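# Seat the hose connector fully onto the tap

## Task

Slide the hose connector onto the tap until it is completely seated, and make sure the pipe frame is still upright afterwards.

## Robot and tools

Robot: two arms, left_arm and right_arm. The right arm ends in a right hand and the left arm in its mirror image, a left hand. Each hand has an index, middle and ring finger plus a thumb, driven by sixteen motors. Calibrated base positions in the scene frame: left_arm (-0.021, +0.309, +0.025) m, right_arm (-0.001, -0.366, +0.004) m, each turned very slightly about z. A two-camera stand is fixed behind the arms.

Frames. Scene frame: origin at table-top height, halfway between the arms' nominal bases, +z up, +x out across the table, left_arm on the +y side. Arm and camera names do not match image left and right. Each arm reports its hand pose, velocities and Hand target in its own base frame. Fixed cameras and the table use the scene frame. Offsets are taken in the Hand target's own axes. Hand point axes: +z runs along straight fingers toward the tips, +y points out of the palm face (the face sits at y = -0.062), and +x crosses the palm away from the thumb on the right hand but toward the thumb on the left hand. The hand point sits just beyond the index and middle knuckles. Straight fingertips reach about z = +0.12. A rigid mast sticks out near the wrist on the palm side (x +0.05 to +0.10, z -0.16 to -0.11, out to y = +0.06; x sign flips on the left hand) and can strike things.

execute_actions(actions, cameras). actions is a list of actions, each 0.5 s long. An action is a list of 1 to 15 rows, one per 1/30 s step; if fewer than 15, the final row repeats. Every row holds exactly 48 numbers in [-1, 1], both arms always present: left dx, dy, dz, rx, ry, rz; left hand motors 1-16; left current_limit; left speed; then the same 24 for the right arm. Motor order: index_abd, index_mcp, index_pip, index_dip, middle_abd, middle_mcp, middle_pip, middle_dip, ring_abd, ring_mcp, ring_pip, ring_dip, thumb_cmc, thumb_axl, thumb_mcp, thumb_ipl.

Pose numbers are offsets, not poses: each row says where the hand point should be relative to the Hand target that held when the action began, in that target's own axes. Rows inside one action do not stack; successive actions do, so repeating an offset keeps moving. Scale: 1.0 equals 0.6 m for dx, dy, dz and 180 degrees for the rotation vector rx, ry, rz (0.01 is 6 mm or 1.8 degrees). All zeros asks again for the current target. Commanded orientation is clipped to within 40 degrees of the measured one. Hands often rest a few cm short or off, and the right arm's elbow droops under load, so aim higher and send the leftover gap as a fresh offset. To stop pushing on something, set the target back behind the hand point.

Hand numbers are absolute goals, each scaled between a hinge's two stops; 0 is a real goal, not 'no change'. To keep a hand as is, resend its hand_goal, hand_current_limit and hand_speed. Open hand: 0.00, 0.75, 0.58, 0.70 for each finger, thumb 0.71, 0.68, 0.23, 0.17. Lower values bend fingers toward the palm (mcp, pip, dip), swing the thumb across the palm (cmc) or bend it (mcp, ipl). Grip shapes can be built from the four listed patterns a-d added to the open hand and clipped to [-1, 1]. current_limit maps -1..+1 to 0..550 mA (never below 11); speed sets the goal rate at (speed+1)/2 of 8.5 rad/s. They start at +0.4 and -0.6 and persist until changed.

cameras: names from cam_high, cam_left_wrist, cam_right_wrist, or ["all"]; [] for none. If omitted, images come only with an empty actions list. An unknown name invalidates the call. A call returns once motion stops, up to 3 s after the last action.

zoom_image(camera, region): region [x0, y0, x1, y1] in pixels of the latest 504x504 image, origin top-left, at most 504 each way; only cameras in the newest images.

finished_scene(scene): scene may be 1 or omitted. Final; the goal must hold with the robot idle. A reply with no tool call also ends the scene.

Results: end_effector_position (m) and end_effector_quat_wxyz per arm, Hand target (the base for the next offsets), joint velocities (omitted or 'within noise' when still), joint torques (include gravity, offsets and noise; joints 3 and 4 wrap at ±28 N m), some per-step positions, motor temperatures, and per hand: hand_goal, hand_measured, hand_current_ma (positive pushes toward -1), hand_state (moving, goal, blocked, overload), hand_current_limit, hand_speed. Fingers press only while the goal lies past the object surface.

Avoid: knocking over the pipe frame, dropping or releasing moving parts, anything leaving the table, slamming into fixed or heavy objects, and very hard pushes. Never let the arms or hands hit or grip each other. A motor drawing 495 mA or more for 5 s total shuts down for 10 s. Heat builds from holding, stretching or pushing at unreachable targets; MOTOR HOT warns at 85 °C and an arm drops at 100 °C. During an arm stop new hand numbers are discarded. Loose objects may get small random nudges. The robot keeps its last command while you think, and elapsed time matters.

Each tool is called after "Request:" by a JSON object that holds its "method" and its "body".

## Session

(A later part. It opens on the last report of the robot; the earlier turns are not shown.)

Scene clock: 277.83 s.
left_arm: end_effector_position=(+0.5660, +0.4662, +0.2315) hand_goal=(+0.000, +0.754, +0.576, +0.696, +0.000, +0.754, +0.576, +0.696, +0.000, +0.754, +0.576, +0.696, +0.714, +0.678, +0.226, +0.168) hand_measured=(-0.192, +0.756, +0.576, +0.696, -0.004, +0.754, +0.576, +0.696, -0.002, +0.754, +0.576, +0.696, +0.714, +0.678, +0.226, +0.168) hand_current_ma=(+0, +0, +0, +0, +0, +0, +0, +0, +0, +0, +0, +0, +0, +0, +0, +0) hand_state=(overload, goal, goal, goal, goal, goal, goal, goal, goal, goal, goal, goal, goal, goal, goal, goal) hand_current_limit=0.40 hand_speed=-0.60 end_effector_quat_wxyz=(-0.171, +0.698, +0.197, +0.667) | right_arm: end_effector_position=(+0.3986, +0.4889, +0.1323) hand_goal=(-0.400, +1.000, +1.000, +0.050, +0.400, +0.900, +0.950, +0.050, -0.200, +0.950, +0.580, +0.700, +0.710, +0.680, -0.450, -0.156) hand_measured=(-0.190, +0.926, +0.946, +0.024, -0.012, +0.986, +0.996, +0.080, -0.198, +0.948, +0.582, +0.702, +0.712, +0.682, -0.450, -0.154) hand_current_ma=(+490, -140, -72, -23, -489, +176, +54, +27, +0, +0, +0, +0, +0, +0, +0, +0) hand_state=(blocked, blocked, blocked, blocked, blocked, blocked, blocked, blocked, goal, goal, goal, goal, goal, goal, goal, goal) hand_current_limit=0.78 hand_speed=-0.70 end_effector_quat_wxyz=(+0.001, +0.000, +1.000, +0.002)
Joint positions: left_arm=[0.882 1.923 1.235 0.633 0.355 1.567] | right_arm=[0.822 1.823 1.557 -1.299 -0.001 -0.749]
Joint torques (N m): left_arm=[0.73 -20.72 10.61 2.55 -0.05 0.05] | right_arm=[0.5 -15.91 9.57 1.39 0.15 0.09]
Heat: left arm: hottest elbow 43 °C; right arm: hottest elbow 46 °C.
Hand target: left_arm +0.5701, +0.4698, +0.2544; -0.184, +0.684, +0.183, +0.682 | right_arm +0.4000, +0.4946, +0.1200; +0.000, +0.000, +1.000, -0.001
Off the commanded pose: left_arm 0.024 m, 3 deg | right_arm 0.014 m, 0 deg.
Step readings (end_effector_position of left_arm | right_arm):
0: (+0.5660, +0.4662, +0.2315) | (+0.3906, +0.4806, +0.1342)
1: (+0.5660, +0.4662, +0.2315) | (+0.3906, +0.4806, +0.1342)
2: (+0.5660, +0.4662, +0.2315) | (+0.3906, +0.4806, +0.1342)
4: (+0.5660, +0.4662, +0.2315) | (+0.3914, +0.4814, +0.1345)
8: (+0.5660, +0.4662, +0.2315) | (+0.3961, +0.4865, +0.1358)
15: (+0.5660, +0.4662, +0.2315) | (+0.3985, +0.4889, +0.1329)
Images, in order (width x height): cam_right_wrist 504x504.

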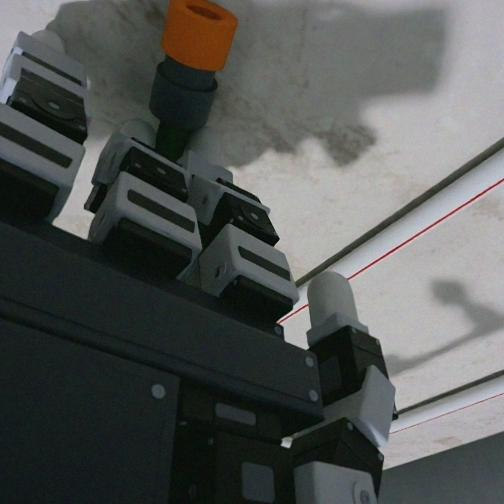

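Request:
{"method": "execute_actions", "body": {"actions": [[[0,0,0,0,0,0,0,0.754,0.576,0.696,0,0.754,0.576,0.696,0,0.754,0.576,0.696,0.714,0.678,0.226,0.168,0.4,-0.6,0,0,0.008,0,0,0,-0.4,1.0,1.0,0.05,0.4,0.9,0.95,0.05,-0.2,0.95,0.58,0.7,0.71,0.68,-0.45,-0.156,0.78,-0.7],[0,0,0,0,0,0,0,0.754,0.576,0.696,0,0.754,0.576,0.696,0,0.754,0.576,0.696,0.714,0.678,0.226,0.168,0.4,-0.6,0,0,0.016,0,0,0,-0.4,1.0,1.0,0.05,0.4,0.9,0.95,0.05,-0.2,0.95,0.58,0.7,0.71,0.68,-0.45,-0.156,0.78,-0.7]],[[0,0,0,0,0,0,0,0.754,0.576,0.696,0,0.754,0.576,0.696,0,0.754,0.576,0.696,0.714,0.678,0.226,0.168,0.4,-0.6,0,0,-0.002,0,0,0,-0.05,1.0,1.0,0.05,0.05,0.94,0.96,0.05,-0.2,0.95,0.58,0.7,0.71,0.68,-0.45,-0.156,0.4,-0.8],[0,0,0,0,0,0,0,0.754,0.576,0.696,0,0.754,0.576,0.696,0,0.754,0.576,0.696,0.714,0.678,0.226,0.168,0.4,-0.6,0,0,-0.004,0,0,0,0.06,0.97,0.97,0.05,-0.06,0.97,0.97,0.05,-0.2,0.95,0.58,0.7,0.71,0.68,-0.45,-0.156,0.4,-0.8]]], "cameras": ["cam_high","cam_right_wrist"]}}

Scene clock: 279.70 s.
left_arm: end_effector_position=(+0.5660, +0.4662, +0.2315) hand_goal=(+0.000, +0.754, +0.576, +0.696, +0.000, +0.754, +0.576, +0.696, +0.000, +0.754, +0.576, +0.696, +0.714, +0.678, +0.226, +0.168) hand_measured=(-0.192, +0.756, +0.576, +0.696, -0.004, +0.754, +0.576, +0.696, -0.002, +0.754, +0.576, +0.696, +0.714, +0.678, +0.226, +0.168) hand_current_ma=(+0, +0, +0, +0, +0, +0, +0, +0, +0, +0, +0, +0, +0, +0, +0, +0) hand_state=(overload, goal, goal, goal, goal, goal, goal, goal, goal, goal, goal, goal, goal, goal, goal, goal) hand_current_limit=0.40 hand_speed=-0.60 end_effector_quat_wxyz=(-0.171, +0.698, +0.197, +0.667) | right_arm: end_effector_position=(+0.4000, +0.4901, +0.1257) hand_goal=(+0.060, +0.970, +0.970, +0.050, -0.060, +0.970, +0.970, +0.050, -0.200, +0.950, +0.580, +0.700, +0.710, +0.680, -0.450, -0.156) hand_measured=(+0.056, +0.960, +0.964, +0.048, -0.062, +0.970, +0.972, +0.054, -0.198, +0.948, +0.582, +0.702, +0.712, +0.682, -0.450, -0.154) hand_current_ma=(+0, -5, -2, +0, +0, +0, +0, +1, +0, +0, +0, +0, +0, +0, +0, +0) hand_state=(goal, goal, goal, goal, goal, goal, goal, goal, goal, goal, goal, goal, goal, goal, goal, goal) hand_current_limit=0.40 hand_speed=-0.80 end_effector_quat_wxyz=(+0.004, +0.000, +1.000, +0.004)
Joint positions: left_arm=[0.882 1.923 1.235 0.633 0.355 1.567] | right_arm=[0.822 1.829 1.546 -1.277 0 -0.749]
Joint torques (N m): left_arm=[0.73 -20.66 10.61 2.54 -0.04 0.05] | right_arm=[0.62 -16.32 9.61 1.17 0.1 0.08]
Heat: left arm: hottest elbow 43 °C; right arm: hottest elbow 46 °C.
Hand target: left_arm +0.5701, +0.4698, +0.2544; -0.184, +0.684, +0.183, +0.682 | right_arm +0.4000, +0.4946, +0.1129; +0.000, +0.000, +1.000, -0.001
Off the commanded pose: left_arm 0.024 m, 3 deg | right_arm 0.014 m, 1 deg.
Step readings (end_effector_position of left_arm | right_arm):
0: (+0.5660, +0.4662, +0.2315) | (+0.3986, +0.4889, +0.1323)
1: (+0.5660, +0.4662, +0.2315) | (+0.3987, +0.4890, +0.1323)
2: (+0.5660, +0.4662, +0.2315) | (+0.3988, +0.4892, +0.1324)
4: (+0.5660, +0.4662, +0.2315) | (+0.3996, +0.4900, +0.1322)
8: (+0.5660, +0.4662, +0.2315) | (+0.3999, +0.4903, +0.1290)
15: (+0.5660, +0.4662, +0.2315) | (+0.3998, +0.4902, +0.1258)
16: (+0.5660, +0.4662, +0.2315) | (+0.3999, +0.4902, +0.1258)
17: (+0.5660, +0.4662, +0.2315) | (+0.3999, +0.4902, +0.1258)
19: (+0.5660, +0.4662, +0.2315) | (+0.3999, +0.4902, +0.1258)
23: (+0.5660, +0.4662, +0.2315) | (+0.4000, +0.4901, +0.1257)
30: (+0.5660, +0.4662, +0.2315) | (+0.4000, +0.4901, +0.1257)
Images, in order (width x height): cam_high 504x504, cam_right_wrist 504x504.

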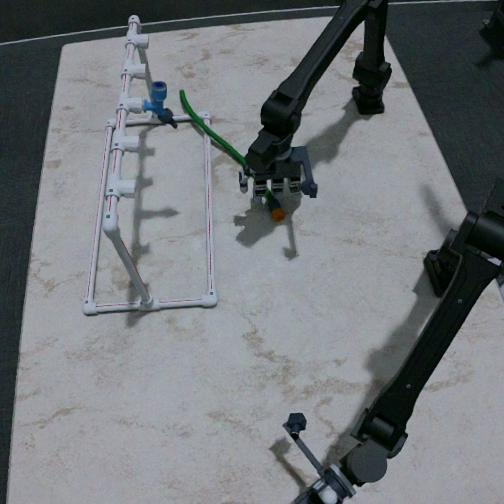

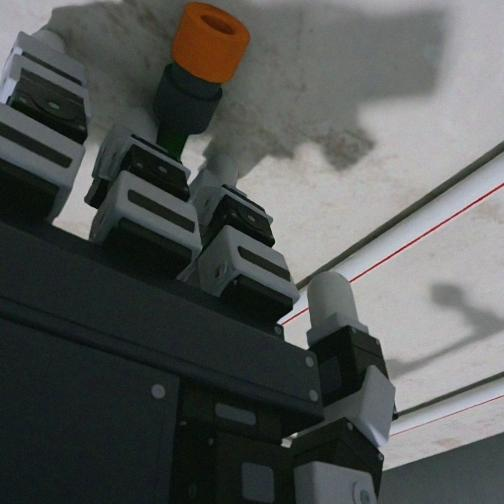

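Request:
{"method": "execute_actions", "body": {"actions": [[[0,0,0,0,0,0,0,0.754,0.576,0.696,0,0.754,0.576,0.696,0,0.754,0.576,0.696,0.714,0.678,0.226,0.168,0.4,-0.6,0,0,-0.05,0,0,0,0.06,0.97,0.97,0.05,-0.06,0.97,0.97,0.05,-0.2,0.95,0.58,0.7,0.71,0.68,-0.45,-0.156,0.4,-0.6],[0,0,0,0,0,0,0,0.754,0.576,0.696,0,0.754,0.576,0.696,0,0.754,0.576,0.696,0.714,0.678,0.226,0.168,0.4,-0.6,0,0,-0.1,0,0,0,0.06,0.97,0.97,0.05,-0.06,0.97,0.97,0.05,-0.2,0.95,0.58,0.7,0.71,0.68,-0.45,-0.156,0.4,-0.6],[0,0,0,0,0,0,0,0.754,0.576,0.696,0,0.754,0.576,0.696,0,0.754,0.576,0.696,0.714,0.678,0.226,0.168,0.4,-0.6,0,0,-0.15,0,0,0,0.06,0.97,0.97,0.05,-0.06,0.97,0.97,0.05,-0.2,0.95,0.58,0.7,0.71,0.68,-0.45,-0.156,0.4,-0.6]],[[0,0,0,0,0,0,0,0.754,0.576,0.696,0,0.754,0.576,0.696,0,0.754,0.576,0.696,0.714,0.678,0.226,0.168,0.4,-0.6,-0.02,-0.08,0,0,0,-0.045,0.06,0.97,0.97,0.05,-0.06,0.97,0.97,0.05,-0.2,0.95,0.58,0.7,0.71,0.68,-0.45,-0.156,0.4,-0.6],[0,0,0,0,0,0,0,0.754,0.576,0.696,0,0.754,0.576,0.696,0,0.754,0.576,0.696,0.714,0.678,0.226,0.168,0.4,-0.6,-0.035,-0.16,0,0,0,-0.09,0.06,0.97,0.97,0.05,-0.06,0.97,0.97,0.05,-0.2,0.95,0.58,0.7,0.71,0.68,-0.45,-0.156,0.4,-0.6]],[[0,0,0,0,0,0,0,0.754,0.576,0.696,0,0.754,0.576,0.696,0,0.754,0.576,0.696,0.714,0.678,0.226,0.168,0.4,-0.6,0.01,-0.08,0,0,0,-0.045,0.06,0.97,0.97,0.05,-0.06,0.97,0.97,0.05,-0.2,0.95,0.58,0.7,0.71,0.68,-0.45,-0.156,0.4,-0.6],[0,0,0,0,0,0,0,0.754,0.576,0.696,0,0.754,0.576,0.696,0,0.754,0.576,0.696,0.714,0.678,0.226,0.168,0.4,-0.6,0.013,-0.168,0,0,0,-0.09,0.06,0.97,0.97,0.05,-0.06,0.97,0.97,0.05,-0.2,0.95,0.58,0.7,0.71,0.68,-0.45,-0.156,0.4,-0.6]]], "cameras": ["cam_high","cam_right_wrist"]}}

Request:
{"method": "zoom_image", "body": {"camera": "cam_high", "region": [160, 70, 320, 230]}}

Scene clock: 283.00 s.
left_arm: end_effector_position=(+0.5660, +0.4662, +0.2315) hand_goal=(+0.000, +0.754, +0.576, +0.696, +0.000, +0.754, +0.576, +0.696, +0.000, +0.754, +0.576, +0.696, +0.714, +0.678, +0.226, +0.168) hand_measured=(-0.192, +0.756, +0.576, +0.696, -0.004, +0.754, +0.576, +0.696, -0.002, +0.754, +0.576, +0.696, +0.714, +0.678, +0.226, +0.168) hand_current_ma=(+0, +0, +0, +0, +0, +0, +0, +0, +0, +0, +0, +0, +0, +0, +0, +0) hand_state=(overload, goal, goal, goal, goal, goal, goal, goal, goal, goal, goal, goal, goal, goal, goal, goal) hand_current_limit=0.40 hand_speed=-0.60 end_effector_quat_wxyz=(-0.171, +0.698, +0.197, +0.667) | right_arm: end_effector_position=(+0.4403, +0.2961, +0.1925) hand_goal=(+0.060, +0.970, +0.970, +0.050, -0.060, +0.970, +0.970, +0.050, -0.200, +0.950, +0.580, +0.700, +0.710, +0.680, -0.450, -0.156) hand_measured=(+0.058, +0.964, +0.966, +0.048, -0.062, +0.966, +0.970, +0.052, -0.198, +0.946, +0.580, +0.702, +0.710, +0.680, -0.450, -0.154) hand_current_ma=(+0, -2, -1, +0, +0, -1, +0, +0, +0, -1, +0, +0, +0, +0, +0, +0) hand_state=(goal, goal, goal, goal, goal, goal, goal, goal, goal, goal, goal, goal, goal, goal, goal, goal) hand_current_limit=0.40 hand_speed=-0.60 end_effector_quat_wxyz=(-0.017, -0.269, +0.963, -0.005)
Joint positions: left_arm=[0.882 1.923 1.235 0.633 0.355 1.567] | right_arm=[0.43 1.71 1.565 -1.46 0.005 -1.685]
Joint torques (N m): left_arm=[0.73 -20.66 10.61 2.55 -0.05 0.05] | right_arm=[0.09 -18.37 10.15 1.2 -0.02 -0.11]
Heat: left arm: hottest elbow 43 °C; right arm: hottest elbow 45 °C.
Hand target: left_arm +0.5701, +0.4698, +0.2544; -0.184, +0.684, +0.183, +0.682 | right_arm +0.4416, +0.2996, +0.2031; +0.000, -0.279, +0.960, -0.001
Off the commanded pose: left_arm 0.024 m, 3 deg | right_arm 0.011 m, 2 deg.
Step readings (end_effector_position of left_arm | right_arm):
0: (+0.5660, +0.4662, +0.2315) | (+0.4000, +0.4901, +0.1257)
1: (+0.5660, +0.4662, +0.2315) | (+0.4000, +0.4901, +0.1257)
2: (+0.5660, +0.4662, +0.2315) | (+0.3996, +0.4896, +0.1255)
4: (+0.5660, +0.4662, +0.2315) | (+0.3955, +0.4853, +0.1259)
8: (+0.5660, +0.4662, +0.2315) | (+0.3898, +0.4791, +0.1408)
15: (+0.5660, +0.4662, +0.2315) | (+0.3948, +0.4845, +0.1773)
16: (+0.5660, +0.4662, +0.2315) | (+0.3952, +0.4846, +0.1792)
17: (+0.5660, +0.4662, +0.2315) | (+0.3963, +0.4825, +0.1809)
19: (+0.5660, +0.4662, +0.2315) | (+0.3966, +0.4748, +0.1824)
23: (+0.5660, +0.4662, +0.2315) | (+0.4129, +0.4310, +0.1874)
30: (+0.5660, +0.4662, +0.2315) | (+0.4382, +0.3864, +0.1976)
31: (+0.5660, +0.4662, +0.2315) | (+0.4366, +0.3868, +0.1976)
32: (+0.5660, +0.4662, +0.2315) | (+0.4340, +0.3857, +0.1967)
34: (+0.5660, +0.4662, +0.2315) | (+0.4277, +0.3776, +0.1937)
38: (+0.5660, +0.4662, +0.2315) | (+0.4354, +0.3342, +0.1898)
45: (+0.5660, +0.4662, +0.2315) | (+0.4529, +0.2872, +0.1912)
Images, in order (width x height): cam_high 504x504, cam_right_wrist 504x504.

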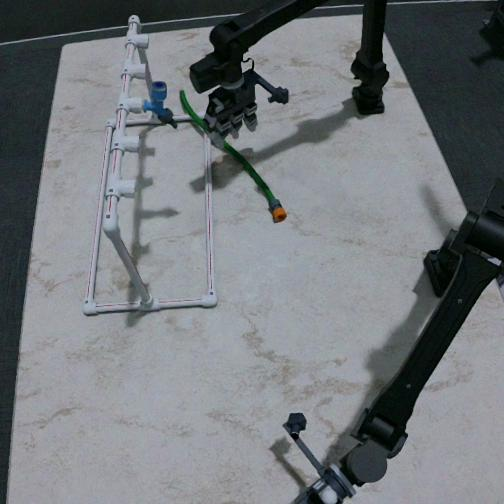

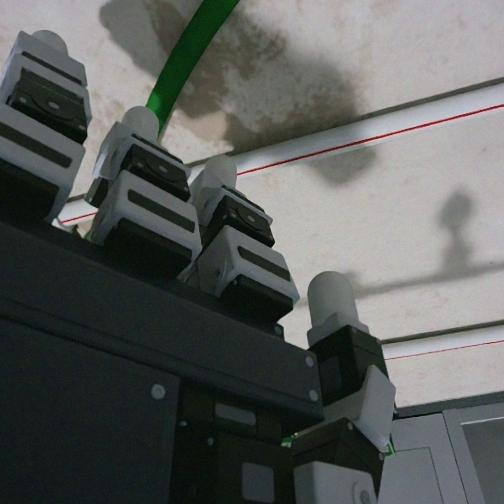

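Scaled by 3.150 from the camera's 504x504 image, which has a finer 720x720 frame.

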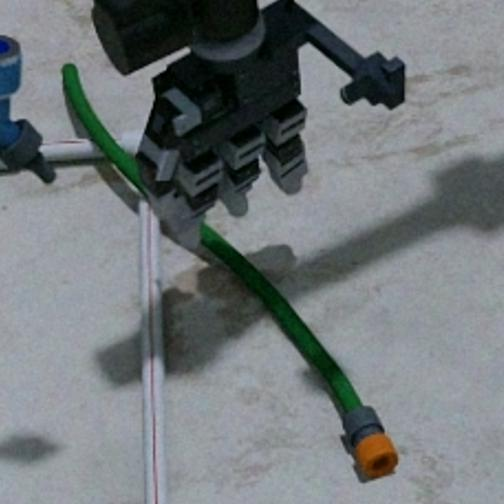

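Request:
{"method": "execute_actions", "body": {"actions": [[[0,0,0,0,0,0,0,0.754,0.576,0.696,0,0.754,0.576,0.696,0,0.754,0.576,0.696,0.714,0.678,0.226,0.168,0.4,-0.6,0.007,0,0.03,0,0,-0.016,0.06,0.97,0.97,0.05,-0.06,0.97,0.97,0.05,-0.2,0.95,0.58,0.7,0.71,0.68,-0.45,-0.156,0.4,-0.6],[0,0,0,0,0,0,0,0.754,0.576,0.696,0,0.754,0.576,0.696,0,0.754,0.576,0.696,0.714,0.678,0.226,0.168,0.4,-0.6,0.014,0,0.06,0,0,-0.033,0.06,0.97,0.97,0.05,-0.06,0.97,0.97,0.05,-0.2,0.95,0.58,0.7,0.71,0.68,-0.45,-0.156,0.4,-0.6]]], "cameras": ["cam_high","cam_right_wrist"]}}

Request:
{"method": "zoom_image", "body": {"camera": "cam_right_wrist", "region": [80, 40, 300, 260]}}

Scene clock: 285.07 s.
left_arm: end_effector_position=(+0.5660, +0.4662, +0.2315) hand_goal=(+0.000, +0.754, +0.576, +0.696, +0.000, +0.754, +0.576, +0.696, +0.000, +0.754, +0.576, +0.696, +0.714, +0.678, +0.226, +0.168) hand_measured=(-0.192, +0.756, +0.576, +0.696, -0.004, +0.754, +0.576, +0.696, -0.002, +0.754, +0.576, +0.696, +0.714, +0.678, +0.226, +0.168) hand_current_ma=(+0, +0, +0, +0, +0, +0, +0, +0, +0, +0, +0, +0, +0, +0, +0, +0) hand_state=(overload, goal, goal, goal, goal, goal, goal, goal, goal, goal, goal, goal, goal, goal, goal, goal) hand_current_limit=0.40 hand_speed=-0.60 end_effector_quat_wxyz=(-0.171, +0.698, +0.197, +0.667) | right_arm: end_effector_position=(+0.4335, +0.2944, +0.1699) hand_goal=(+0.060, +0.970, +0.970, +0.050, -0.060, +0.970, +0.970, +0.050, -0.200, +0.950, +0.580, +0.700, +0.710, +0.680, -0.450, -0.156) hand_measured=(+0.058, +0.964, +0.966, +0.048, -0.062, +0.966, +0.970, +0.052, -0.198, +0.946, +0.580, +0.702, +0.710, +0.680, -0.450, -0.154) hand_current_ma=(+0, -2, -1, +0, +0, -1, +0, +0, +0, -1, +0, +0, +0, +0, +0, +0) hand_state=(goal, goal, goal, goal, goal, goal, goal, goal, goal, goal, goal, goal, goal, goal, goal, goal) hand_current_limit=0.40 hand_speed=-0.60 end_effector_quat_wxyz=(-0.003, -0.321, +0.947, -0.002)
Joint positions: left_arm=[0.882 1.923 1.235 0.633 0.355 1.567] | right_arm=[0.43 1.709 1.503 -1.371 0.003 -1.795]
Joint torques (N m): left_arm=[0.79 -20.66 10.62 2.54 -0.05 0.05] | right_arm=[-0.03 -16.32 9.37 1.22 -0.04 -0.09]
Heat: left arm: hottest elbow 43 °C; right arm: hottest elbow 45 °C.
Hand target: left_arm +0.5701, +0.4698, +0.2544; -0.184, +0.684, +0.183, +0.682 | right_arm +0.4346, +0.2951, +0.1672; +0.000, -0.328, +0.945, -0.001
Off the commanded pose: left_arm 0.024 m, 3 deg | right_arm 0.003 m, 1 deg.
Step readings (end_effector_position of left_arm | right_arm):
0: (+0.5660, +0.4662, +0.2315) | (+0.4402, +0.2961, +0.1925)
1: (+0.5660, +0.4662, +0.2315) | (+0.4403, +0.2962, +0.1925)
2: (+0.5660, +0.4662, +0.2315) | (+0.4405, +0.2963, +0.1921)
4: (+0.5660, +0.4662, +0.2315) | (+0.4416, +0.2971, +0.1884)
8: (+0.5660, +0.4662, +0.2315) | (+0.4369, +0.2953, +0.1753)
15: (+0.5660, +0.4662, +0.2315) | (+0.4337, +0.2944, +0.1699)
Images, in order (width x height): cam_high 504x504, cam_right_wrist 504x504.

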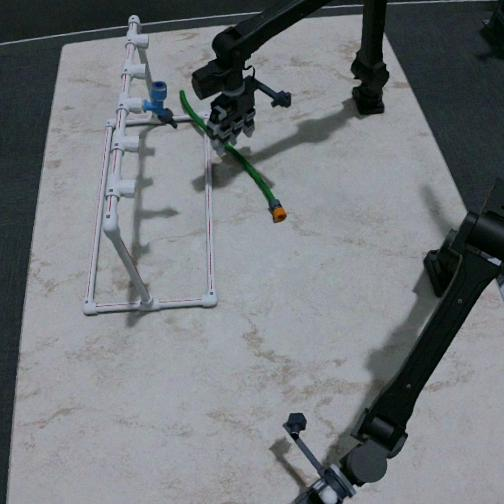

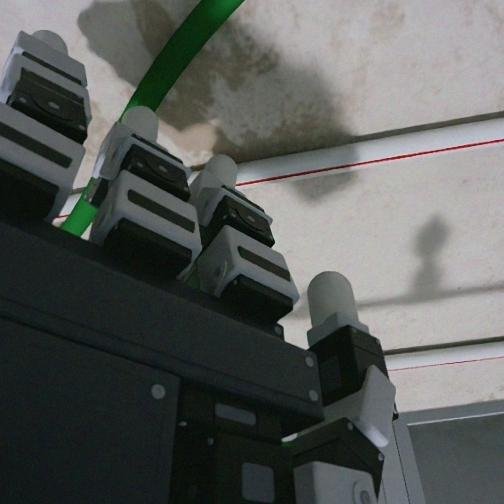

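Scaled by 2.291 from the camera's 504x504 image, which has a finer 720x720 frame.

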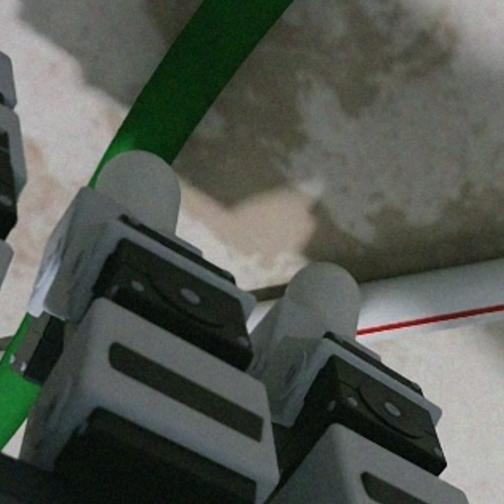

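Request:
{"method": "execute_actions", "body": {"actions": [[[0,0,0,0,0,0,0,0.754,0.576,0.696,0,0.754,0.576,0.696,0,0.754,0.576,0.696,0.714,0.678,0.226,0.168,0.4,-0.6,0.019,0,0.012,0,0,0,0.06,0.97,0.97,0.05,-0.06,0.97,0.97,0.05,-0.2,0.95,0.58,0.7,0.71,0.68,-0.45,-0.156,0.4,-0.6],[0,0,0,0,0,0,0,0.754,0.576,0.696,0,0.754,0.576,0.696,0,0.754,0.576,0.696,0.714,0.678,0.226,0.168,0.4,-0.6,0.038,0,0.024,0,0,0,0.06,0.97,0.97,0.05,-0.06,0.97,0.97,0.05,-0.2,0.95,0.58,0.7,0.71,0.68,-0.45,-0.156,0.4,-0.6]]], "cameras": ["cam_right_wrist"]}}

Request:
{"method": "zoom_image", "body": {"camera": "cam_right_wrist", "region": [80, 40, 300, 260]}}

Scene clock: 286.93 s.
left_arm: end_effector_position=(+0.5660, +0.4662, +0.2315) hand_goal=(+0.000, +0.754, +0.576, +0.696, +0.000, +0.754, +0.576, +0.696, +0.000, +0.754, +0.576, +0.696, +0.714, +0.678, +0.226, +0.168) hand_measured=(-0.192, +0.756, +0.576, +0.696, -0.004, +0.754, +0.576, +0.696, -0.002, +0.754, +0.576, +0.696, +0.714, +0.678, +0.226, +0.168) hand_current_ma=(+0, +0, +0, +0, +0, +0, +0, +0, +0, +0, +0, +0, +0, +0, +0, +0) hand_state=(overload, goal, goal, goal, goal, goal, goal, goal, goal, goal, goal, goal, goal, goal, goal, goal) hand_current_limit=0.40 hand_speed=-0.60 end_effector_quat_wxyz=(-0.171, +0.698, +0.197, +0.667) | right_arm: end_effector_position=(+0.4133, +0.2835, +0.1445) hand_goal=(+0.060, +0.970, +0.970, +0.050, -0.060, +0.970, +0.970, +0.050, -0.200, +0.950, +0.580, +0.700, +0.710, +0.680, -0.450, -0.156) hand_measured=(+0.058, +0.964, +0.966, +0.048, -0.062, +0.966, +0.970, +0.052, -0.198, +0.946, +0.580, +0.702, +0.710, +0.680, -0.450, -0.154) hand_current_ma=(+0, -2, -1, +0, +0, -1, +0, +0, +0, -1, +0, +0, +0, +0, +0, +0) hand_state=(goal, goal, goal, goal, goal, goal, goal, goal, goal, goal, goal, goal, goal, goal, goal, goal) hand_current_limit=0.40 hand_speed=-0.60 end_effector_quat_wxyz=(-0.015, -0.325, +0.945, -0.003)
Joint positions: left_arm=[0.882 1.923 1.235 0.633 0.355 1.567] | right_arm=[0.427 1.684 1.401 -1.318 0.003 -1.807]
Joint torques (N m): left_arm=[0.73 -20.66 10.61 2.55 -0.04 0.05] | right_arm=[-0.5 -17.9 9.02 1.18 -0.03 -0.1]
Heat: left arm: hottest elbow 43 °C; right arm: hottest elbow 45 °C.
Hand target: left_arm +0.5701, +0.4698, +0.2544; -0.184, +0.684, +0.183, +0.682 | right_arm +0.4167, +0.2809, +0.1528; +0.000, -0.328, +0.945, -0.001
Off the commanded pose: left_arm 0.024 m, 3 deg | right_arm 0.009 m, 2 deg.
Step readings (end_effector_position of left_arm | right_arm):
0: (+0.5660, +0.4662, +0.2315) | (+0.4334, +0.2944, +0.1699)
1: (+0.5660, +0.4662, +0.2315) | (+0.4333, +0.2943, +0.1698)
2: (+0.5660, +0.4662, +0.2315) | (+0.4331, +0.2943, +0.1686)
4: (+0.5660, +0.4662, +0.2315) | (+0.4300, +0.2928, +0.1629)
8: (+0.5660, +0.4662, +0.2315) | (+0.4161, +0.2859, +0.1465)
15: (+0.5660, +0.4662, +0.2315) | (+0.4128, +0.2835, +0.1407)
Images, in order (width x height): cam_right_wrist 504x504.

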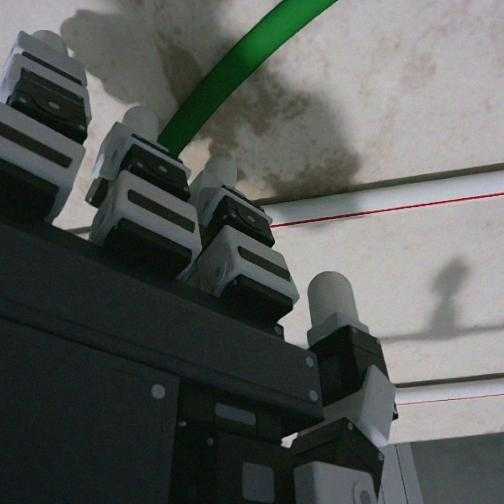

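Scaled by 2.291 from the camera's 504x504 image, which has a finer 720x720 frame.

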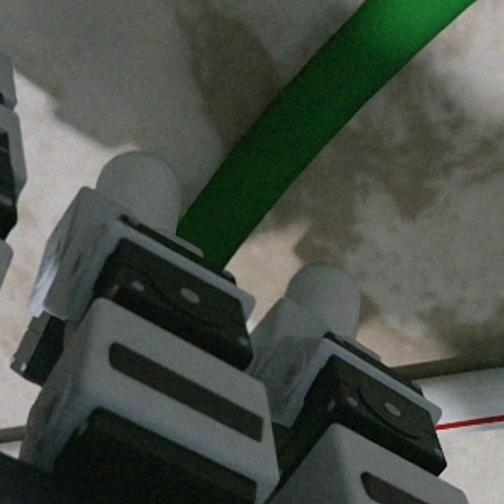

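Request:
{"method": "execute_actions", "body": {"actions": [[[0,0,0,0,0,0,0,0.754,0.576,0.696,0,0.754,0.576,0.696,0,0.754,0.576,0.696,0.714,0.678,0.226,0.168,0.4,-0.6,-0.012,0,0.018,0,0,0.02,0.06,0.97,0.97,0.05,-0.06,0.97,0.97,0.05,-0.2,0.95,0.58,0.7,0.71,0.68,-0.45,-0.156,0.4,-0.6],[0,0,0,0,0,0,0,0.754,0.576,0.696,0,0.754,0.576,0.696,0,0.754,0.576,0.696,0.714,0.678,0.226,0.168,0.4,-0.6,-0.0223,-0.001,0.036,0,0,0.039,0.06,0.97,0.97,0.05,-0.06,0.97,0.97,0.05,-0.2,0.95,0.58,0.7,0.71,0.68,-0.45,-0.156,0.4,-0.6]]], "cameras": ["cam_right_wrist"]}}

Request:
{"method": "zoom_image", "body": {"camera": "cam_right_wrist", "region": [80, 40, 300, 260]}}

Scene clock: 288.87 s.
left_arm: end_effector_position=(+0.5660, +0.4662, +0.2315) hand_goal=(+0.000, +0.754, +0.576, +0.696, +0.000, +0.754, +0.576, +0.696, +0.000, +0.754, +0.576, +0.696, +0.714, +0.678, +0.226, +0.168) hand_measured=(-0.192, +0.756, +0.576, +0.696, -0.004, +0.754, +0.576, +0.696, -0.002, +0.754, +0.576, +0.696, +0.714, +0.678, +0.226, +0.168) hand_current_ma=(+0, +0, +0, +0, +0, +0, +0, +0, +0, +0, +0, +0, +0, +0, +0, +0) hand_state=(overload, goal, goal, goal, goal, goal, goal, goal, goal, goal, goal, goal, goal, goal, goal, goal) hand_current_limit=0.40 hand_speed=-0.60 end_effector_quat_wxyz=(-0.171, +0.698, +0.197, +0.667) | right_arm: end_effector_position=(+0.4245, +0.2882, +0.1348) hand_goal=(+0.060, +0.970, +0.970, +0.050, -0.060, +0.970, +0.970, +0.050, -0.200, +0.950, +0.580, +0.700, +0.710, +0.680, -0.450, -0.156) hand_measured=(+0.058, +0.964, +0.966, +0.048, -0.062, +0.966, +0.970, +0.052, -0.198, +0.946, +0.580, +0.702, +0.710, +0.680, -0.450, -0.154) hand_current_ma=(+0, -2, -1, +0, +0, -1, +0, +0, +0, -1, +0, +0, +0, +0, +0, +0) hand_state=(goal, goal, goal, goal, goal, goal, goal, goal, goal, goal, goal, goal, goal, goal, goal, goal) hand_current_limit=0.40 hand_speed=-0.60 end_effector_quat_wxyz=(-0.002, -0.277, +0.961, -0.001)
Joint positions: left_arm=[0.882 1.923 1.235 0.633 0.355 1.567] | right_arm=[0.427 1.684 1.374 -1.266 0.002 -1.706]
Joint torques (N m): left_arm=[0.73 -20.72 10.59 2.54 -0.05 0.05] | right_arm=[-0.09 -15.62 8.92 1.25 0 0.16]
Heat: left arm: hottest elbow 43 °C; right arm: hottest elbow 45 °C.
Hand target: left_arm +0.5701, +0.4698, +0.2544; -0.184, +0.684, +0.183, +0.682 | right_arm +0.4275, +0.2887, +0.1312; +0.000, -0.270, +0.963, -0.001
Off the commanded pose: left_arm 0.024 m, 3 deg | right_arm 0.005 m, 1 deg.
Step readings (end_effector_position of left_arm | right_arm):
0: (+0.5660, +0.4662, +0.2315) | (+0.4133, +0.2835, +0.1445)
1: (+0.5660, +0.4662, +0.2315) | (+0.4133, +0.2835, +0.1445)
2: (+0.5660, +0.4662, +0.2315) | (+0.4137, +0.2838, +0.1442)
4: (+0.5660, +0.4662, +0.2315) | (+0.4169, +0.2853, +0.1426)
8: (+0.5660, +0.4662, +0.2315) | (+0.4202, +0.2867, +0.1371)
15: (+0.5660, +0.4662, +0.2315) | (+0.4232, +0.2877, +0.1348)
Images, in order (width x height): cam_right_wrist 504x504.

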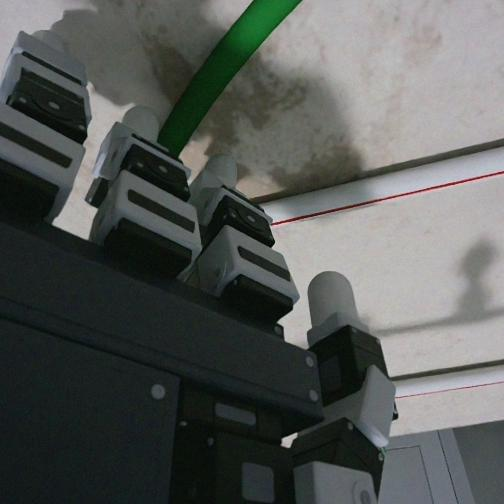

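Scaled by 2.291 from the camera's 504x504 image, which has a finer 720x720 frame.

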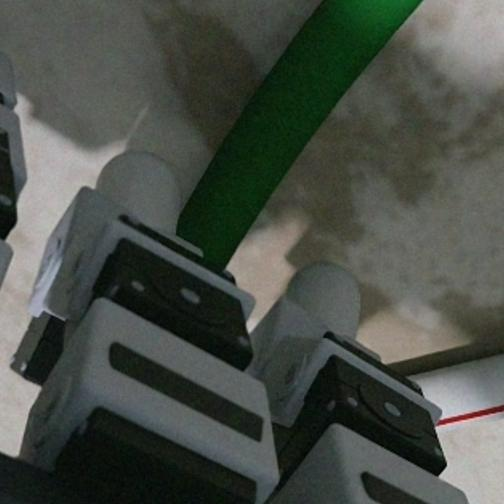

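Request:
{"method": "execute_actions", "body": {"actions": [[[0,0,0,0,0,0,0,0.754,0.576,0.696,0,0.754,0.576,0.696,0,0.754,0.576,0.696,0.714,0.678,0.226,0.168,0.4,-0.6,0,0,0,0,0,0,-0.03,0.97,0.97,0.05,0.03,0.97,0.97,0.05,-0.2,0.95,0.58,0.7,0.71,0.68,-0.45,-0.156,0.4,-0.6]],[[0,0,0,0,0,0,0,0.754,0.576,0.696,0,0.754,0.576,0.696,0,0.754,0.576,0.696,0.714,0.678,0.226,0.168,0.4,-0.6,0,0,0,0,0,0,-0.35,0.97,0.97,0.05,0.35,0.97,0.97,0.05,-0.2,0.95,0.58,0.7,0.71,0.68,-0.45,-0.156,0.78,-0.7]],[[0,0,0,0,0,0,0,0.754,0.576,0.696,0,0.754,0.576,0.696,0,0.754,0.576,0.696,0.714,0.678,0.226,0.168,0.4,-0.6,0,0,-0.04,0,0,0,-0.35,0.97,0.97,0.05,0.35,0.97,0.97,0.05,-0.2,0.95,0.58,0.7,0.71,0.68,-0.45,-0.156,0.78,-0.7],[0,0,0,0,0,0,0,0.754,0.576,0.696,0,0.754,0.576,0.696,0,0.754,0.576,0.696,0.714,0.678,0.226,0.168,0.4,-0.6,0,0,-0.08,0,0,0,-0.35,0.97,0.97,0.05,0.35,0.97,0.97,0.05,-0.2,0.95,0.58,0.7,0.71,0.68,-0.45,-0.156,0.78,-0.7],[0,0,0,0,0,0,0,0.754,0.576,0.696,0,0.754,0.576,0.696,0,0.754,0.576,0.696,0.714,0.678,0.226,0.168,0.4,-0.6,0,0,-0.12,0,0,0,-0.35,0.97,0.97,0.05,0.35,0.97,0.97,0.05,-0.2,0.95,0.58,0.7,0.71,0.68,-0.45,-0.156,0.78,-0.7]]], "cameras": ["cam_high","cam_right_wrist"]}}

Request:
{"method": "zoom_image", "body": {"camera": "cam_high", "region": [160, 70, 320, 230]}}

Scene clock: 291.40 s.
left_arm: end_effector_position=(+0.5660, +0.4662, +0.2315) hand_goal=(+0.000, +0.754, +0.576, +0.696, +0.000, +0.754, +0.576, +0.696, +0.000, +0.754, +0.576, +0.696, +0.714, +0.678, +0.226, +0.168) hand_measured=(-0.192, +0.756, +0.576, +0.696, -0.004, +0.754, +0.576, +0.696, -0.002, +0.754, +0.576, +0.696, +0.714, +0.678, +0.226, +0.168) hand_current_ma=(+0, +0, +0, +0, +0, +0, +0, +0, +0, +0, +0, +0, +0, +0, +0, +0) hand_state=(overload, goal, goal, goal, goal, goal, goal, goal, goal, goal, goal, goal, goal, goal, goal, goal) hand_current_limit=0.40 hand_speed=-0.60 end_effector_quat_wxyz=(-0.171, +0.698, +0.197, +0.667) | right_arm: end_effector_position=(+0.4154, +0.2841, +0.1840) hand_goal=(-0.350, +0.970, +0.970, +0.050, +0.350, +0.970, +0.970, +0.050, -0.200, +0.950, +0.580, +0.700, +0.710, +0.680, -0.450, -0.156) hand_measured=(-0.134, +0.964, +0.966, +0.048, +0.090, +0.966, +0.970, +0.052, -0.198, +0.946, +0.580, +0.702, +0.710, +0.680, -0.450, -0.154) hand_current_ma=(+490, -2, -1, +0, -489, -1, +0, +0, +0, -1, +0, +0, +0, +0, +0, +0) hand_state=(blocked, goal, goal, goal, blocked, goal, goal, goal, goal, goal, goal, goal, goal, goal, goal, goal) hand_current_limit=0.78 hand_speed=-0.70 end_effector_quat_wxyz=(-0.018, -0.276, +0.961, -0.003)
Joint positions: left_arm=[0.882 1.923 1.235 0.633 0.355 1.567] | right_arm=[0.427 1.647 1.46 -1.421 0.001 -1.703]
Joint torques (N m): left_arm=[0.73 -20.66 10.61 2.54 -0.05 0.05] | right_arm=[-0.09 -16.09 13.35 0.17 0.02 0.14]
Heat: left arm: hottest elbow 43 °C; right arm: hottest elbow 45 °C.
Hand target: left_arm +0.5701, +0.4698, +0.2544; -0.184, +0.684, +0.183, +0.682 | right_arm +0.4276, +0.2888, +0.2031; +0.000, -0.270, +0.963, -0.001
Off the commanded pose: left_arm 0.024 m, 3 deg | right_arm 0.023 m, 2 deg.
Step readings (end_effector_position of left_arm | right_arm):
0: (+0.5660, +0.4662, +0.2315) | (+0.4245, +0.2882, +0.1348)
1: (+0.5660, +0.4662, +0.2315) | (+0.4245, +0.2882, +0.1348)
2: (+0.5660, +0.4662, +0.2315) | (+0.4245, +0.2882, +0.1348)
4: (+0.5660, +0.4662, +0.2315) | (+0.4246, +0.2882, +0.1348)
8: (+0.5660, +0.4662, +0.2315) | (+0.4246, +0.2882, +0.1348)
15: (+0.5660, +0.4662, +0.2315) | (+0.4246, +0.2882, +0.1348)
16: (+0.5660, +0.4662, +0.2315) | (+0.4246, +0.2882, +0.1348)
17: (+0.5660, +0.4662, +0.2315) | (+0.4246, +0.2882, +0.1348)
19: (+0.5660, +0.4662, +0.2315) | (+0.4247, +0.2882, +0.1348)
23: (+0.5660, +0.4662, +0.2315) | (+0.4247, +0.2882, +0.1348)
30: (+0.5660, +0.4662, +0.2315) | (+0.4247, +0.2882, +0.1348)
31: (+0.5660, +0.4662, +0.2315) | (+0.4247, +0.2882, +0.1348)
32: (+0.5660, +0.4662, +0.2315) | (+0.4245, +0.2882, +0.1348)
34: (+0.5660, +0.4662, +0.2315) | (+0.4198, +0.2860, +0.1358)
38: (+0.5660, +0.4662, +0.2315) | (+0.4107, +0.2819, +0.1492)
45: (+0.5660, +0.4662, +0.2315) | (+0.4153, +0.2840, +0.1813)
Images, in order (width x height): cam_high 504x504, cam_right_wrist 504x504.

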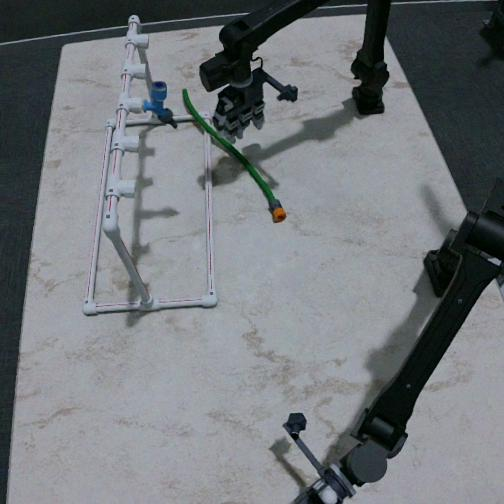

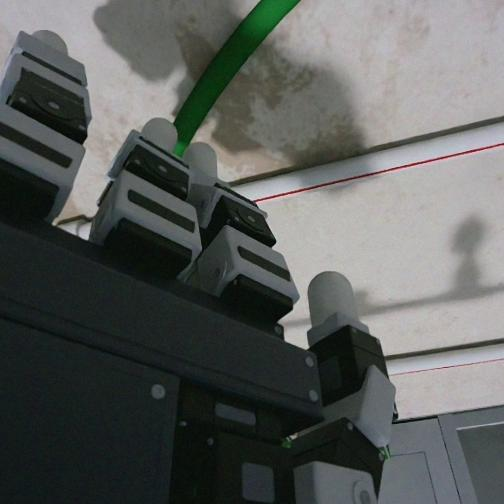

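Scaled by 3.150 from the camera's 504x504 image, which has a finer 720x720 frame.

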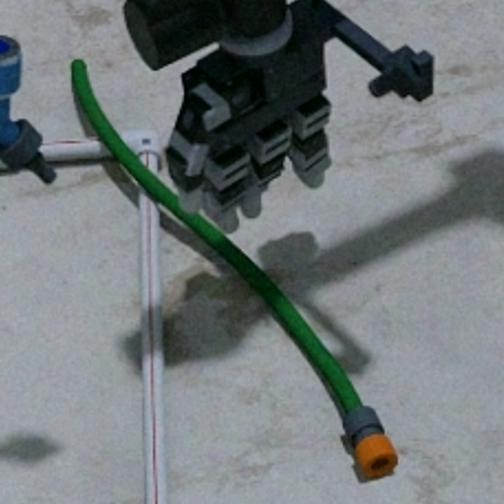

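Request:
{"method": "execute_actions", "body": {"actions": [[[0,0,0,0,0,0,0,0.754,0.576,0.696,0,0.754,0.576,0.696,0,0.754,0.576,0.696,0.714,0.678,0.226,0.168,0.4,-0.6,0,0,0.02,0,0,0,0.06,0.97,0.97,0.05,-0.06,0.97,0.97,0.05,-0.2,0.95,0.58,0.7,0.71,0.68,-0.45,-0.156,0.4,-0.6],[0,0,0,0,0,0,0,0.754,0.576,0.696,0,0.754,0.576,0.696,0,0.754,0.576,0.696,0.714,0.678,0.226,0.168,0.4,-0.6,0,0,0.04,0,0,0,0.06,0.97,0.97,0.05,-0.06,0.97,0.97,0.05,-0.2,0.95,0.58,0.7,0.71,0.68,-0.45,-0.156,0.4,-0.6],[0,0,0,0,0,0,0,0.754,0.576,0.696,0,0.754,0.576,0.696,0,0.754,0.576,0.696,0.714,0.678,0.226,0.168,0.4,-0.6,0,0,0.06,0,0,0,0.06,0.97,0.97,0.05,-0.06,0.97,0.97,0.05,-0.2,0.95,0.58,0.7,0.71,0.68,-0.45,-0.156,0.4,-0.6]]], "cameras": ["cam_right_wrist"]}}

Request:
{"method": "zoom_image", "body": {"camera": "cam_right_wrist", "region": [80, 40, 300, 260]}}

Scene clock: 293.00 s.
left_arm: end_effector_position=(+0.5660, +0.4662, +0.2315) hand_goal=(+0.000, +0.754, +0.576, +0.696, +0.000, +0.754, +0.576, +0.696, +0.000, +0.754, +0.576, +0.696, +0.714, +0.678, +0.226, +0.168) hand_measured=(-0.192, +0.756, +0.576, +0.696, -0.004, +0.754, +0.576, +0.696, -0.002, +0.754, +0.576, +0.696, +0.714, +0.678, +0.226, +0.168) hand_current_ma=(+0, +0, +0, +0, +0, +0, +0, +0, +0, +0, +0, +0, +0, +0, +0, +0) hand_state=(overload, goal, goal, goal, goal, goal, goal, goal, goal, goal, goal, goal, goal, goal, goal, goal) hand_current_limit=0.40 hand_speed=-0.60 end_effector_quat_wxyz=(-0.171, +0.698, +0.197, +0.667) | right_arm: end_effector_position=(+0.4235, +0.2878, +0.1759) hand_goal=(+0.060, +0.970, +0.970, +0.050, -0.060, +0.970, +0.970, +0.050, -0.200, +0.950, +0.580, +0.700, +0.710, +0.680, -0.450, -0.156) hand_measured=(+0.058, +0.964, +0.966, +0.048, -0.056, +0.966, +0.970, +0.052, -0.198, +0.946, +0.580, +0.702, +0.710, +0.680, -0.450, -0.154) hand_current_ma=(+0, -2, -1, +0, +1, -1, +0, +0, +0, -1, +0, +0, +0, +0, +0, +0) hand_state=(goal, goal, goal, goal, goal, goal, goal, goal, goal, goal, goal, goal, goal, goal, goal, goal) hand_current_limit=0.40 hand_speed=-0.60 end_effector_quat_wxyz=(+0.003, -0.276, +0.961, +0.000)
Joint positions: left_arm=[0.882 1.923 1.235 0.633 0.355 1.567] | right_arm=[0.427 1.647 1.438 -1.356 0.001 -1.703]
Joint torques (N m): left_arm=[0.79 -20.66 10.62 2.55 -0.04 0.05] | right_arm=[-0.15 -14.33 9.31 1.33 0.03 0.15]
Heat: left arm: hottest elbow 43 °C; right arm: hottest elbow 45 °C.
Hand target: left_arm +0.5701, +0.4698, +0.2544; -0.184, +0.684, +0.183, +0.682 | right_arm +0.4275, +0.2888, +0.1671; +0.000, -0.270, +0.963, -0.001
Off the commanded pose: left_arm 0.024 m, 3 deg | right_arm 0.010 m, 1 deg.
Step readings (end_effector_position of left_arm | right_arm):
0: (+0.5660, +0.4662, +0.2315) | (+0.4154, +0.2841, +0.1840)
1: (+0.5660, +0.4662, +0.2315) | (+0.4154, +0.2841, +0.1840)
2: (+0.5660, +0.4662, +0.2315) | (+0.4154, +0.2841, +0.1840)
4: (+0.5660, +0.4662, +0.2315) | (+0.4169, +0.2848, +0.1841)
8: (+0.5660, +0.4662, +0.2315) | (+0.4241, +0.2881, +0.1822)
15: (+0.5660, +0.4662, +0.2315) | (+0.4229, +0.2875, +0.1759)
Images, in order (width x height): cam_right_wrist 504x504.

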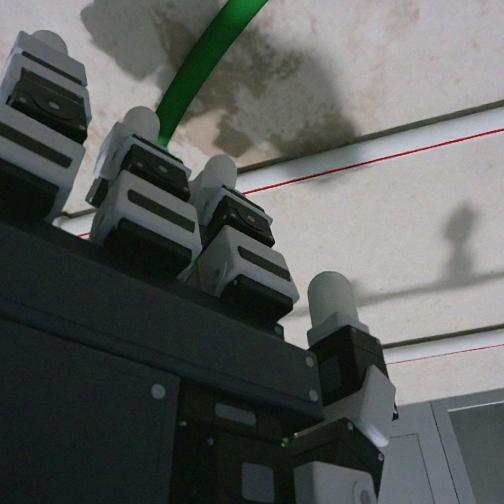

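Scaled by 2.291 from the camera's 504x504 image, which has a finer 720x720 frame.

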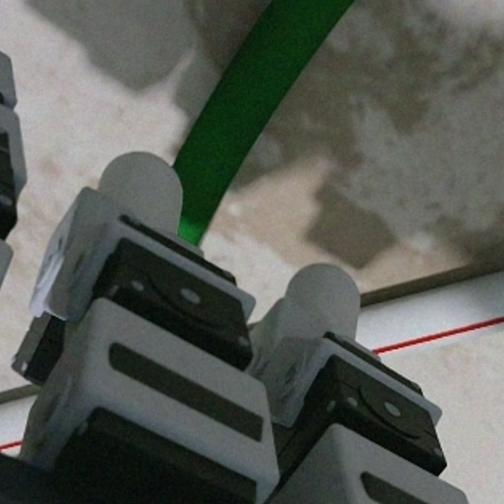

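Request:
{"method": "execute_actions", "body": {"actions": [[[0,0,0,0,0,0,0,0.754,0.576,0.696,0,0.754,0.576,0.696,0,0.754,0.576,0.696,0.714,0.678,0.226,0.168,0.4,-0.6,0,0,0.025,0,0,0,0.06,0.97,0.97,0.05,-0.06,0.97,0.97,0.05,-0.2,0.95,0.58,0.7,0.71,0.68,-0.45,-0.156,0.4,-0.6],[0,0,0,0,0,0,0,0.754,0.576,0.696,0,0.754,0.576,0.696,0,0.754,0.576,0.696,0.714,0.678,0.226,0.168,0.4,-0.6,0,0,0.05,0,0,0,0.06,0.97,0.97,0.05,-0.06,0.97,0.97,0.05,-0.2,0.95,0.58,0.7,0.71,0.68,-0.45,-0.156,0.4,-0.6],[0,0,0,0,0,0,0,0.754,0.576,0.696,0,0.754,0.576,0.696,0,0.754,0.576,0.696,0.714,0.678,0.226,0.168,0.4,-0.6,0,0,0.07,0,0,0,0.06,0.97,0.97,0.05,-0.06,0.97,0.97,0.05,-0.2,0.95,0.58,0.7,0.71,0.68,-0.45,-0.156,0.4,-0.6]],[[0,0,0,0,0,0,0,0.754,0.576,0.696,0,0.754,0.576,0.696,0,0.754,0.576,0.696,0.714,0.678,0.226,0.168,0.4,-0.6,0,0,0.008,0,0,0,0.06,0.97,0.97,0.05,-0.06,0.97,0.97,0.05,-0.2,0.95,0.58,0.7,0.71,0.68,-0.45,-0.156,0.4,-0.6],[0,0,0,0,0,0,0,0.754,0.576,0.696,0,0.754,0.576,0.696,0,0.754,0.576,0.696,0.714,0.678,0.226,0.168,0.4,-0.6,0,0,0.015,0,0,0,0.06,0.97,0.97,0.05,-0.06,0.97,0.97,0.05,-0.2,0.95,0.58,0.7,0.71,0.68,-0.45,-0.156,0.4,-0.6]]], "cameras": ["cam_right_wrist"]}}

Request:
{"method": "zoom_image", "body": {"camera": "cam_right_wrist", "region": [80, 40, 300, 260]}}

Scene clock: 294.93 s.
left_arm: end_effector_position=(+0.5660, +0.4662, +0.2315) hand_goal=(+0.000, +0.754, +0.576, +0.696, +0.000, +0.754, +0.576, +0.696, +0.000, +0.754, +0.576, +0.696, +0.714, +0.678, +0.226, +0.168) hand_measured=(-0.192, +0.756, +0.576, +0.696, -0.004, +0.754, +0.576, +0.696, -0.002, +0.754, +0.576, +0.696, +0.714, +0.678, +0.226, +0.168) hand_current_ma=(+0, +0, +0, +0, +0, +0, +0, +0, +0, +0, +0, +0, +0, +0, +0, +0) hand_state=(overload, goal, goal, goal, goal, goal, goal, goal, goal, goal, goal, goal, goal, goal, goal, goal) hand_current_limit=0.40 hand_speed=-0.60 end_effector_quat_wxyz=(-0.171, +0.698, +0.197, +0.667) | right_arm: end_effector_position=(+0.4240, +0.2880, +0.1299) hand_goal=(+0.060, +0.970, +0.970, +0.050, -0.060, +0.970, +0.970, +0.050, -0.200, +0.950, +0.580, +0.700, +0.710, +0.680, -0.450, -0.156) hand_measured=(+0.058, +0.964, +0.966, +0.048, -0.060, +0.966, +0.970, +0.052, -0.198, +0.946, +0.580, +0.702, +0.710, +0.680, -0.450, -0.154) hand_current_ma=(+0, -2, -1, +0, +0, -1, +0, +0, +0, -1, +0, +0, +0, +0, +0, +0) hand_state=(goal, goal, goal, goal, goal, goal, goal, goal, goal, goal, goal, goal, goal, goal, goal, goal) hand_current_limit=0.40 hand_speed=-0.60 end_effector_quat_wxyz=(+0.007, -0.276, +0.961, +0.000)
Joint positions: left_arm=[0.882 1.923 1.235 0.633 0.355 1.567] | right_arm=[0.427 1.675 1.349 -1.231 0.001 -1.703]
Joint torques (N m): left_arm=[0.73 -20.66 10.61 2.54 -0.05 0.05] | right_arm=[-0.09 -13.57 8.88 1.43 0.04 0.14]
Heat: left arm: hottest elbow 43 °C; right arm: hottest elbow 44 °C.
Hand target: left_arm +0.5701, +0.4698, +0.2544; -0.184, +0.684, +0.183, +0.682 | right_arm +0.4275, +0.2887, +0.1162; +0.000, -0.270, +0.963, -0.001
Off the commanded pose: left_arm 0.024 m, 3 deg | right_arm 0.014 m, 1 deg.
Step readings (end_effector_position of left_arm | right_arm):
0: (+0.5660, +0.4662, +0.2315) | (+0.4235, +0.2878, +0.1759)
1: (+0.5660, +0.4662, +0.2315) | (+0.4236, +0.2878, +0.1759)
2: (+0.5660, +0.4662, +0.2315) | (+0.4239, +0.2880, +0.1751)
4: (+0.5660, +0.4662, +0.2315) | (+0.4255, +0.2887, +0.1699)
8: (+0.5660, +0.4662, +0.2315) | (+0.4222, +0.2872, +0.1502)
15: (+0.5660, +0.4662, +0.2315) | (+0.4217, +0.2870, +0.1329)
16: (+0.5660, +0.4662, +0.2315) | (+0.4221, +0.2871, +0.1329)
17: (+0.5660, +0.4662, +0.2315) | (+0.4225, +0.2873, +0.1329)
19: (+0.5660, +0.4662, +0.2315) | (+0.4240, +0.2880, +0.1327)
23: (+0.5660, +0.4662, +0.2315) | (+0.4243, +0.2881, +0.1310)
30: (+0.5660, +0.4662, +0.2315) | (+0.4240, +0.2880, +0.1299)
Images, in order (width x height): cam_right_wrist 504x504.

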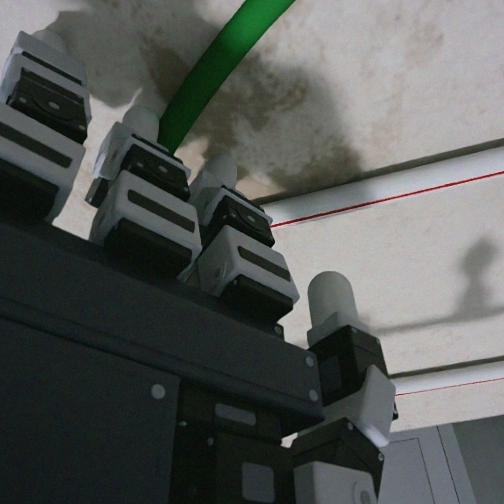

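Scaled by 2.291 from the camera's 504x504 image, which has a finer 720x720 frame.

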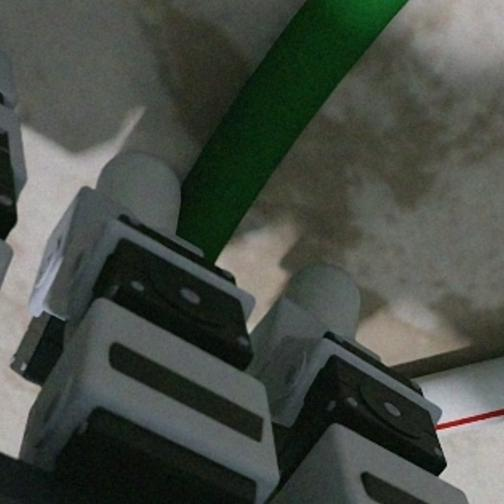

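Request:
{"method": "execute_actions", "body": {"actions": [[[0,0,0,0,0,0,0,0.754,0.576,0.696,0,0.754,0.576,0.696,0,0.754,0.576,0.696,0.714,0.678,0.226,0.168,0.4,-0.6,0,0,0.008,0,0,0,0.06,0.97,0.97,0.05,-0.06,0.97,0.97,0.05,-0.2,0.95,0.58,0.7,0.71,0.68,-0.45,-0.156,0.4,-0.6]],[[0,0,0,0,0,0,0,0.754,0.576,0.696,0,0.754,0.576,0.696,0,0.754,0.576,0.696,0.714,0.678,0.226,0.168,0.4,-0.6,0,0,-0.003,0,0,0,-0.35,0.97,0.97,0.05,0.35,0.97,0.97,0.05,-0.2,0.95,0.58,0.7,0.71,0.68,-0.45,-0.156,0.78,-0.7]]], "cameras": ["cam_right_wrist"]}}

Request:
{"method": "zoom_image", "body": {"camera": "cam_right_wrist", "region": [80, 40, 300, 260]}}

Scene clock: 296.53 s.
left_arm: end_effector_position=(+0.5660, +0.4662, +0.2315) hand_goal=(+0.000, +0.754, +0.576, +0.696, +0.000, +0.754, +0.576, +0.696, +0.000, +0.754, +0.576, +0.696, +0.714, +0.678, +0.226, +0.168) hand_measured=(-0.192, +0.756, +0.576, +0.696, -0.004, +0.754, +0.576, +0.696, -0.002, +0.754, +0.576, +0.696, +0.714, +0.678, +0.226, +0.168) hand_current_ma=(+0, +0, +0, +0, +0, +0, +0, +0, +0, +0, +0, +0, +0, +0, +0, +0) hand_state=(overload, goal, goal, goal, goal, goal, goal, goal, goal, goal, goal, goal, goal, goal, goal, goal) hand_current_limit=0.40 hand_speed=-0.60 end_effector_quat_wxyz=(-0.171, +0.698, +0.197, +0.667) | right_arm: end_effector_position=(+0.4238, +0.2879, +0.1256) hand_goal=(-0.350, +0.970, +0.970, +0.050, +0.350, +0.970, +0.970, +0.050, -0.200, +0.950, +0.580, +0.700, +0.710, +0.680, -0.450, -0.156) hand_measured=(-0.084, +0.964, +0.966, +0.048, +0.032, +0.966, +0.970, +0.050, -0.198, +0.946, +0.580, +0.702, +0.710, +0.680, -0.450, -0.154) hand_current_ma=(+489, -2, -1, +0, -489, -1, +0, +0, +0, -1, +0, +0, +0, +0, +0, +0) hand_state=(blocked, goal, goal, goal, blocked, goal, goal, goal, goal, goal, goal, goal, goal, goal, goal, goal) hand_current_limit=0.78 hand_speed=-0.70 end_effector_quat_wxyz=(+0.007, -0.276, +0.961, +0.000)
Joint positions: left_arm=[0.882 1.923 1.235 0.633 0.355 1.567] | right_arm=[0.427 1.679 1.341 -1.22 0.001 -1.703]
Joint torques (N m): left_arm=[0.73 -20.72 10.61 2.52 -0.05 0.05] | right_arm=[-0.09 -13.51 9.16 1.26 0.03 0.13]
Heat: left arm: hottest elbow 43 °C; right arm: hottest elbow 44 °C.
Hand target: left_arm +0.5701, +0.4698, +0.2544; -0.184, +0.684, +0.183, +0.682 | right_arm +0.4275, +0.2887, +0.1131; +0.000, -0.270, +0.963, -0.001
Off the commanded pose: left_arm 0.024 m, 3 deg | right_arm 0.013 m, 1 deg.
Step readings (end_effector_position of left_arm | right_arm):
0: (+0.5660, +0.4662, +0.2315) | (+0.4240, +0.2880, +0.1299)
1: (+0.5660, +0.4662, +0.2315) | (+0.4240, +0.2880, +0.1299)
2: (+0.5660, +0.4662, +0.2315) | (+0.4241, +0.2881, +0.1298)
4: (+0.5660, +0.4662, +0.2315) | (+0.4243, +0.2881, +0.1291)
8: (+0.5660, +0.4662, +0.2315) | (+0.4238, +0.2879, +0.1271)
15: (+0.5660, +0.4662, +0.2315) | (+0.4238, +0.2879, +0.1256)
16: (+0.5660, +0.4662, +0.2315) | (+0.4238, +0.2879, +0.1256)
17: (+0.5660, +0.4662, +0.2315) | (+0.4238, +0.2879, +0.1256)
19: (+0.5660, +0.4662, +0.2315) | (+0.4238, +0.2879, +0.1256)
23: (+0.5660, +0.4662, +0.2315) | (+0.4238, +0.2879, +0.1256)
30: (+0.5660, +0.4662, +0.2315) | (+0.4238, +0.2879, +0.1256)
Images, in order (width x height): cam_right_wrist 504x504.

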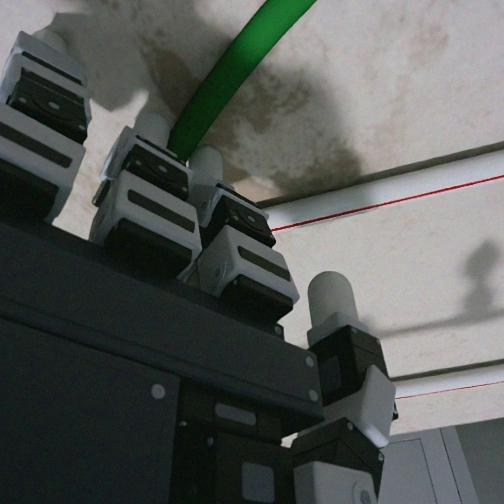

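Scaled by 2.291 from the camera's 504x504 image, which has a finer 720x720 frame.

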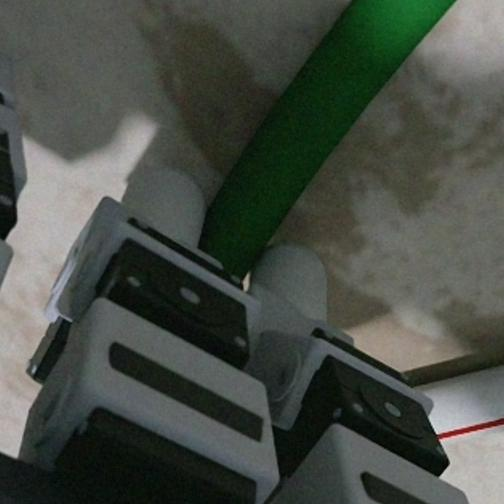

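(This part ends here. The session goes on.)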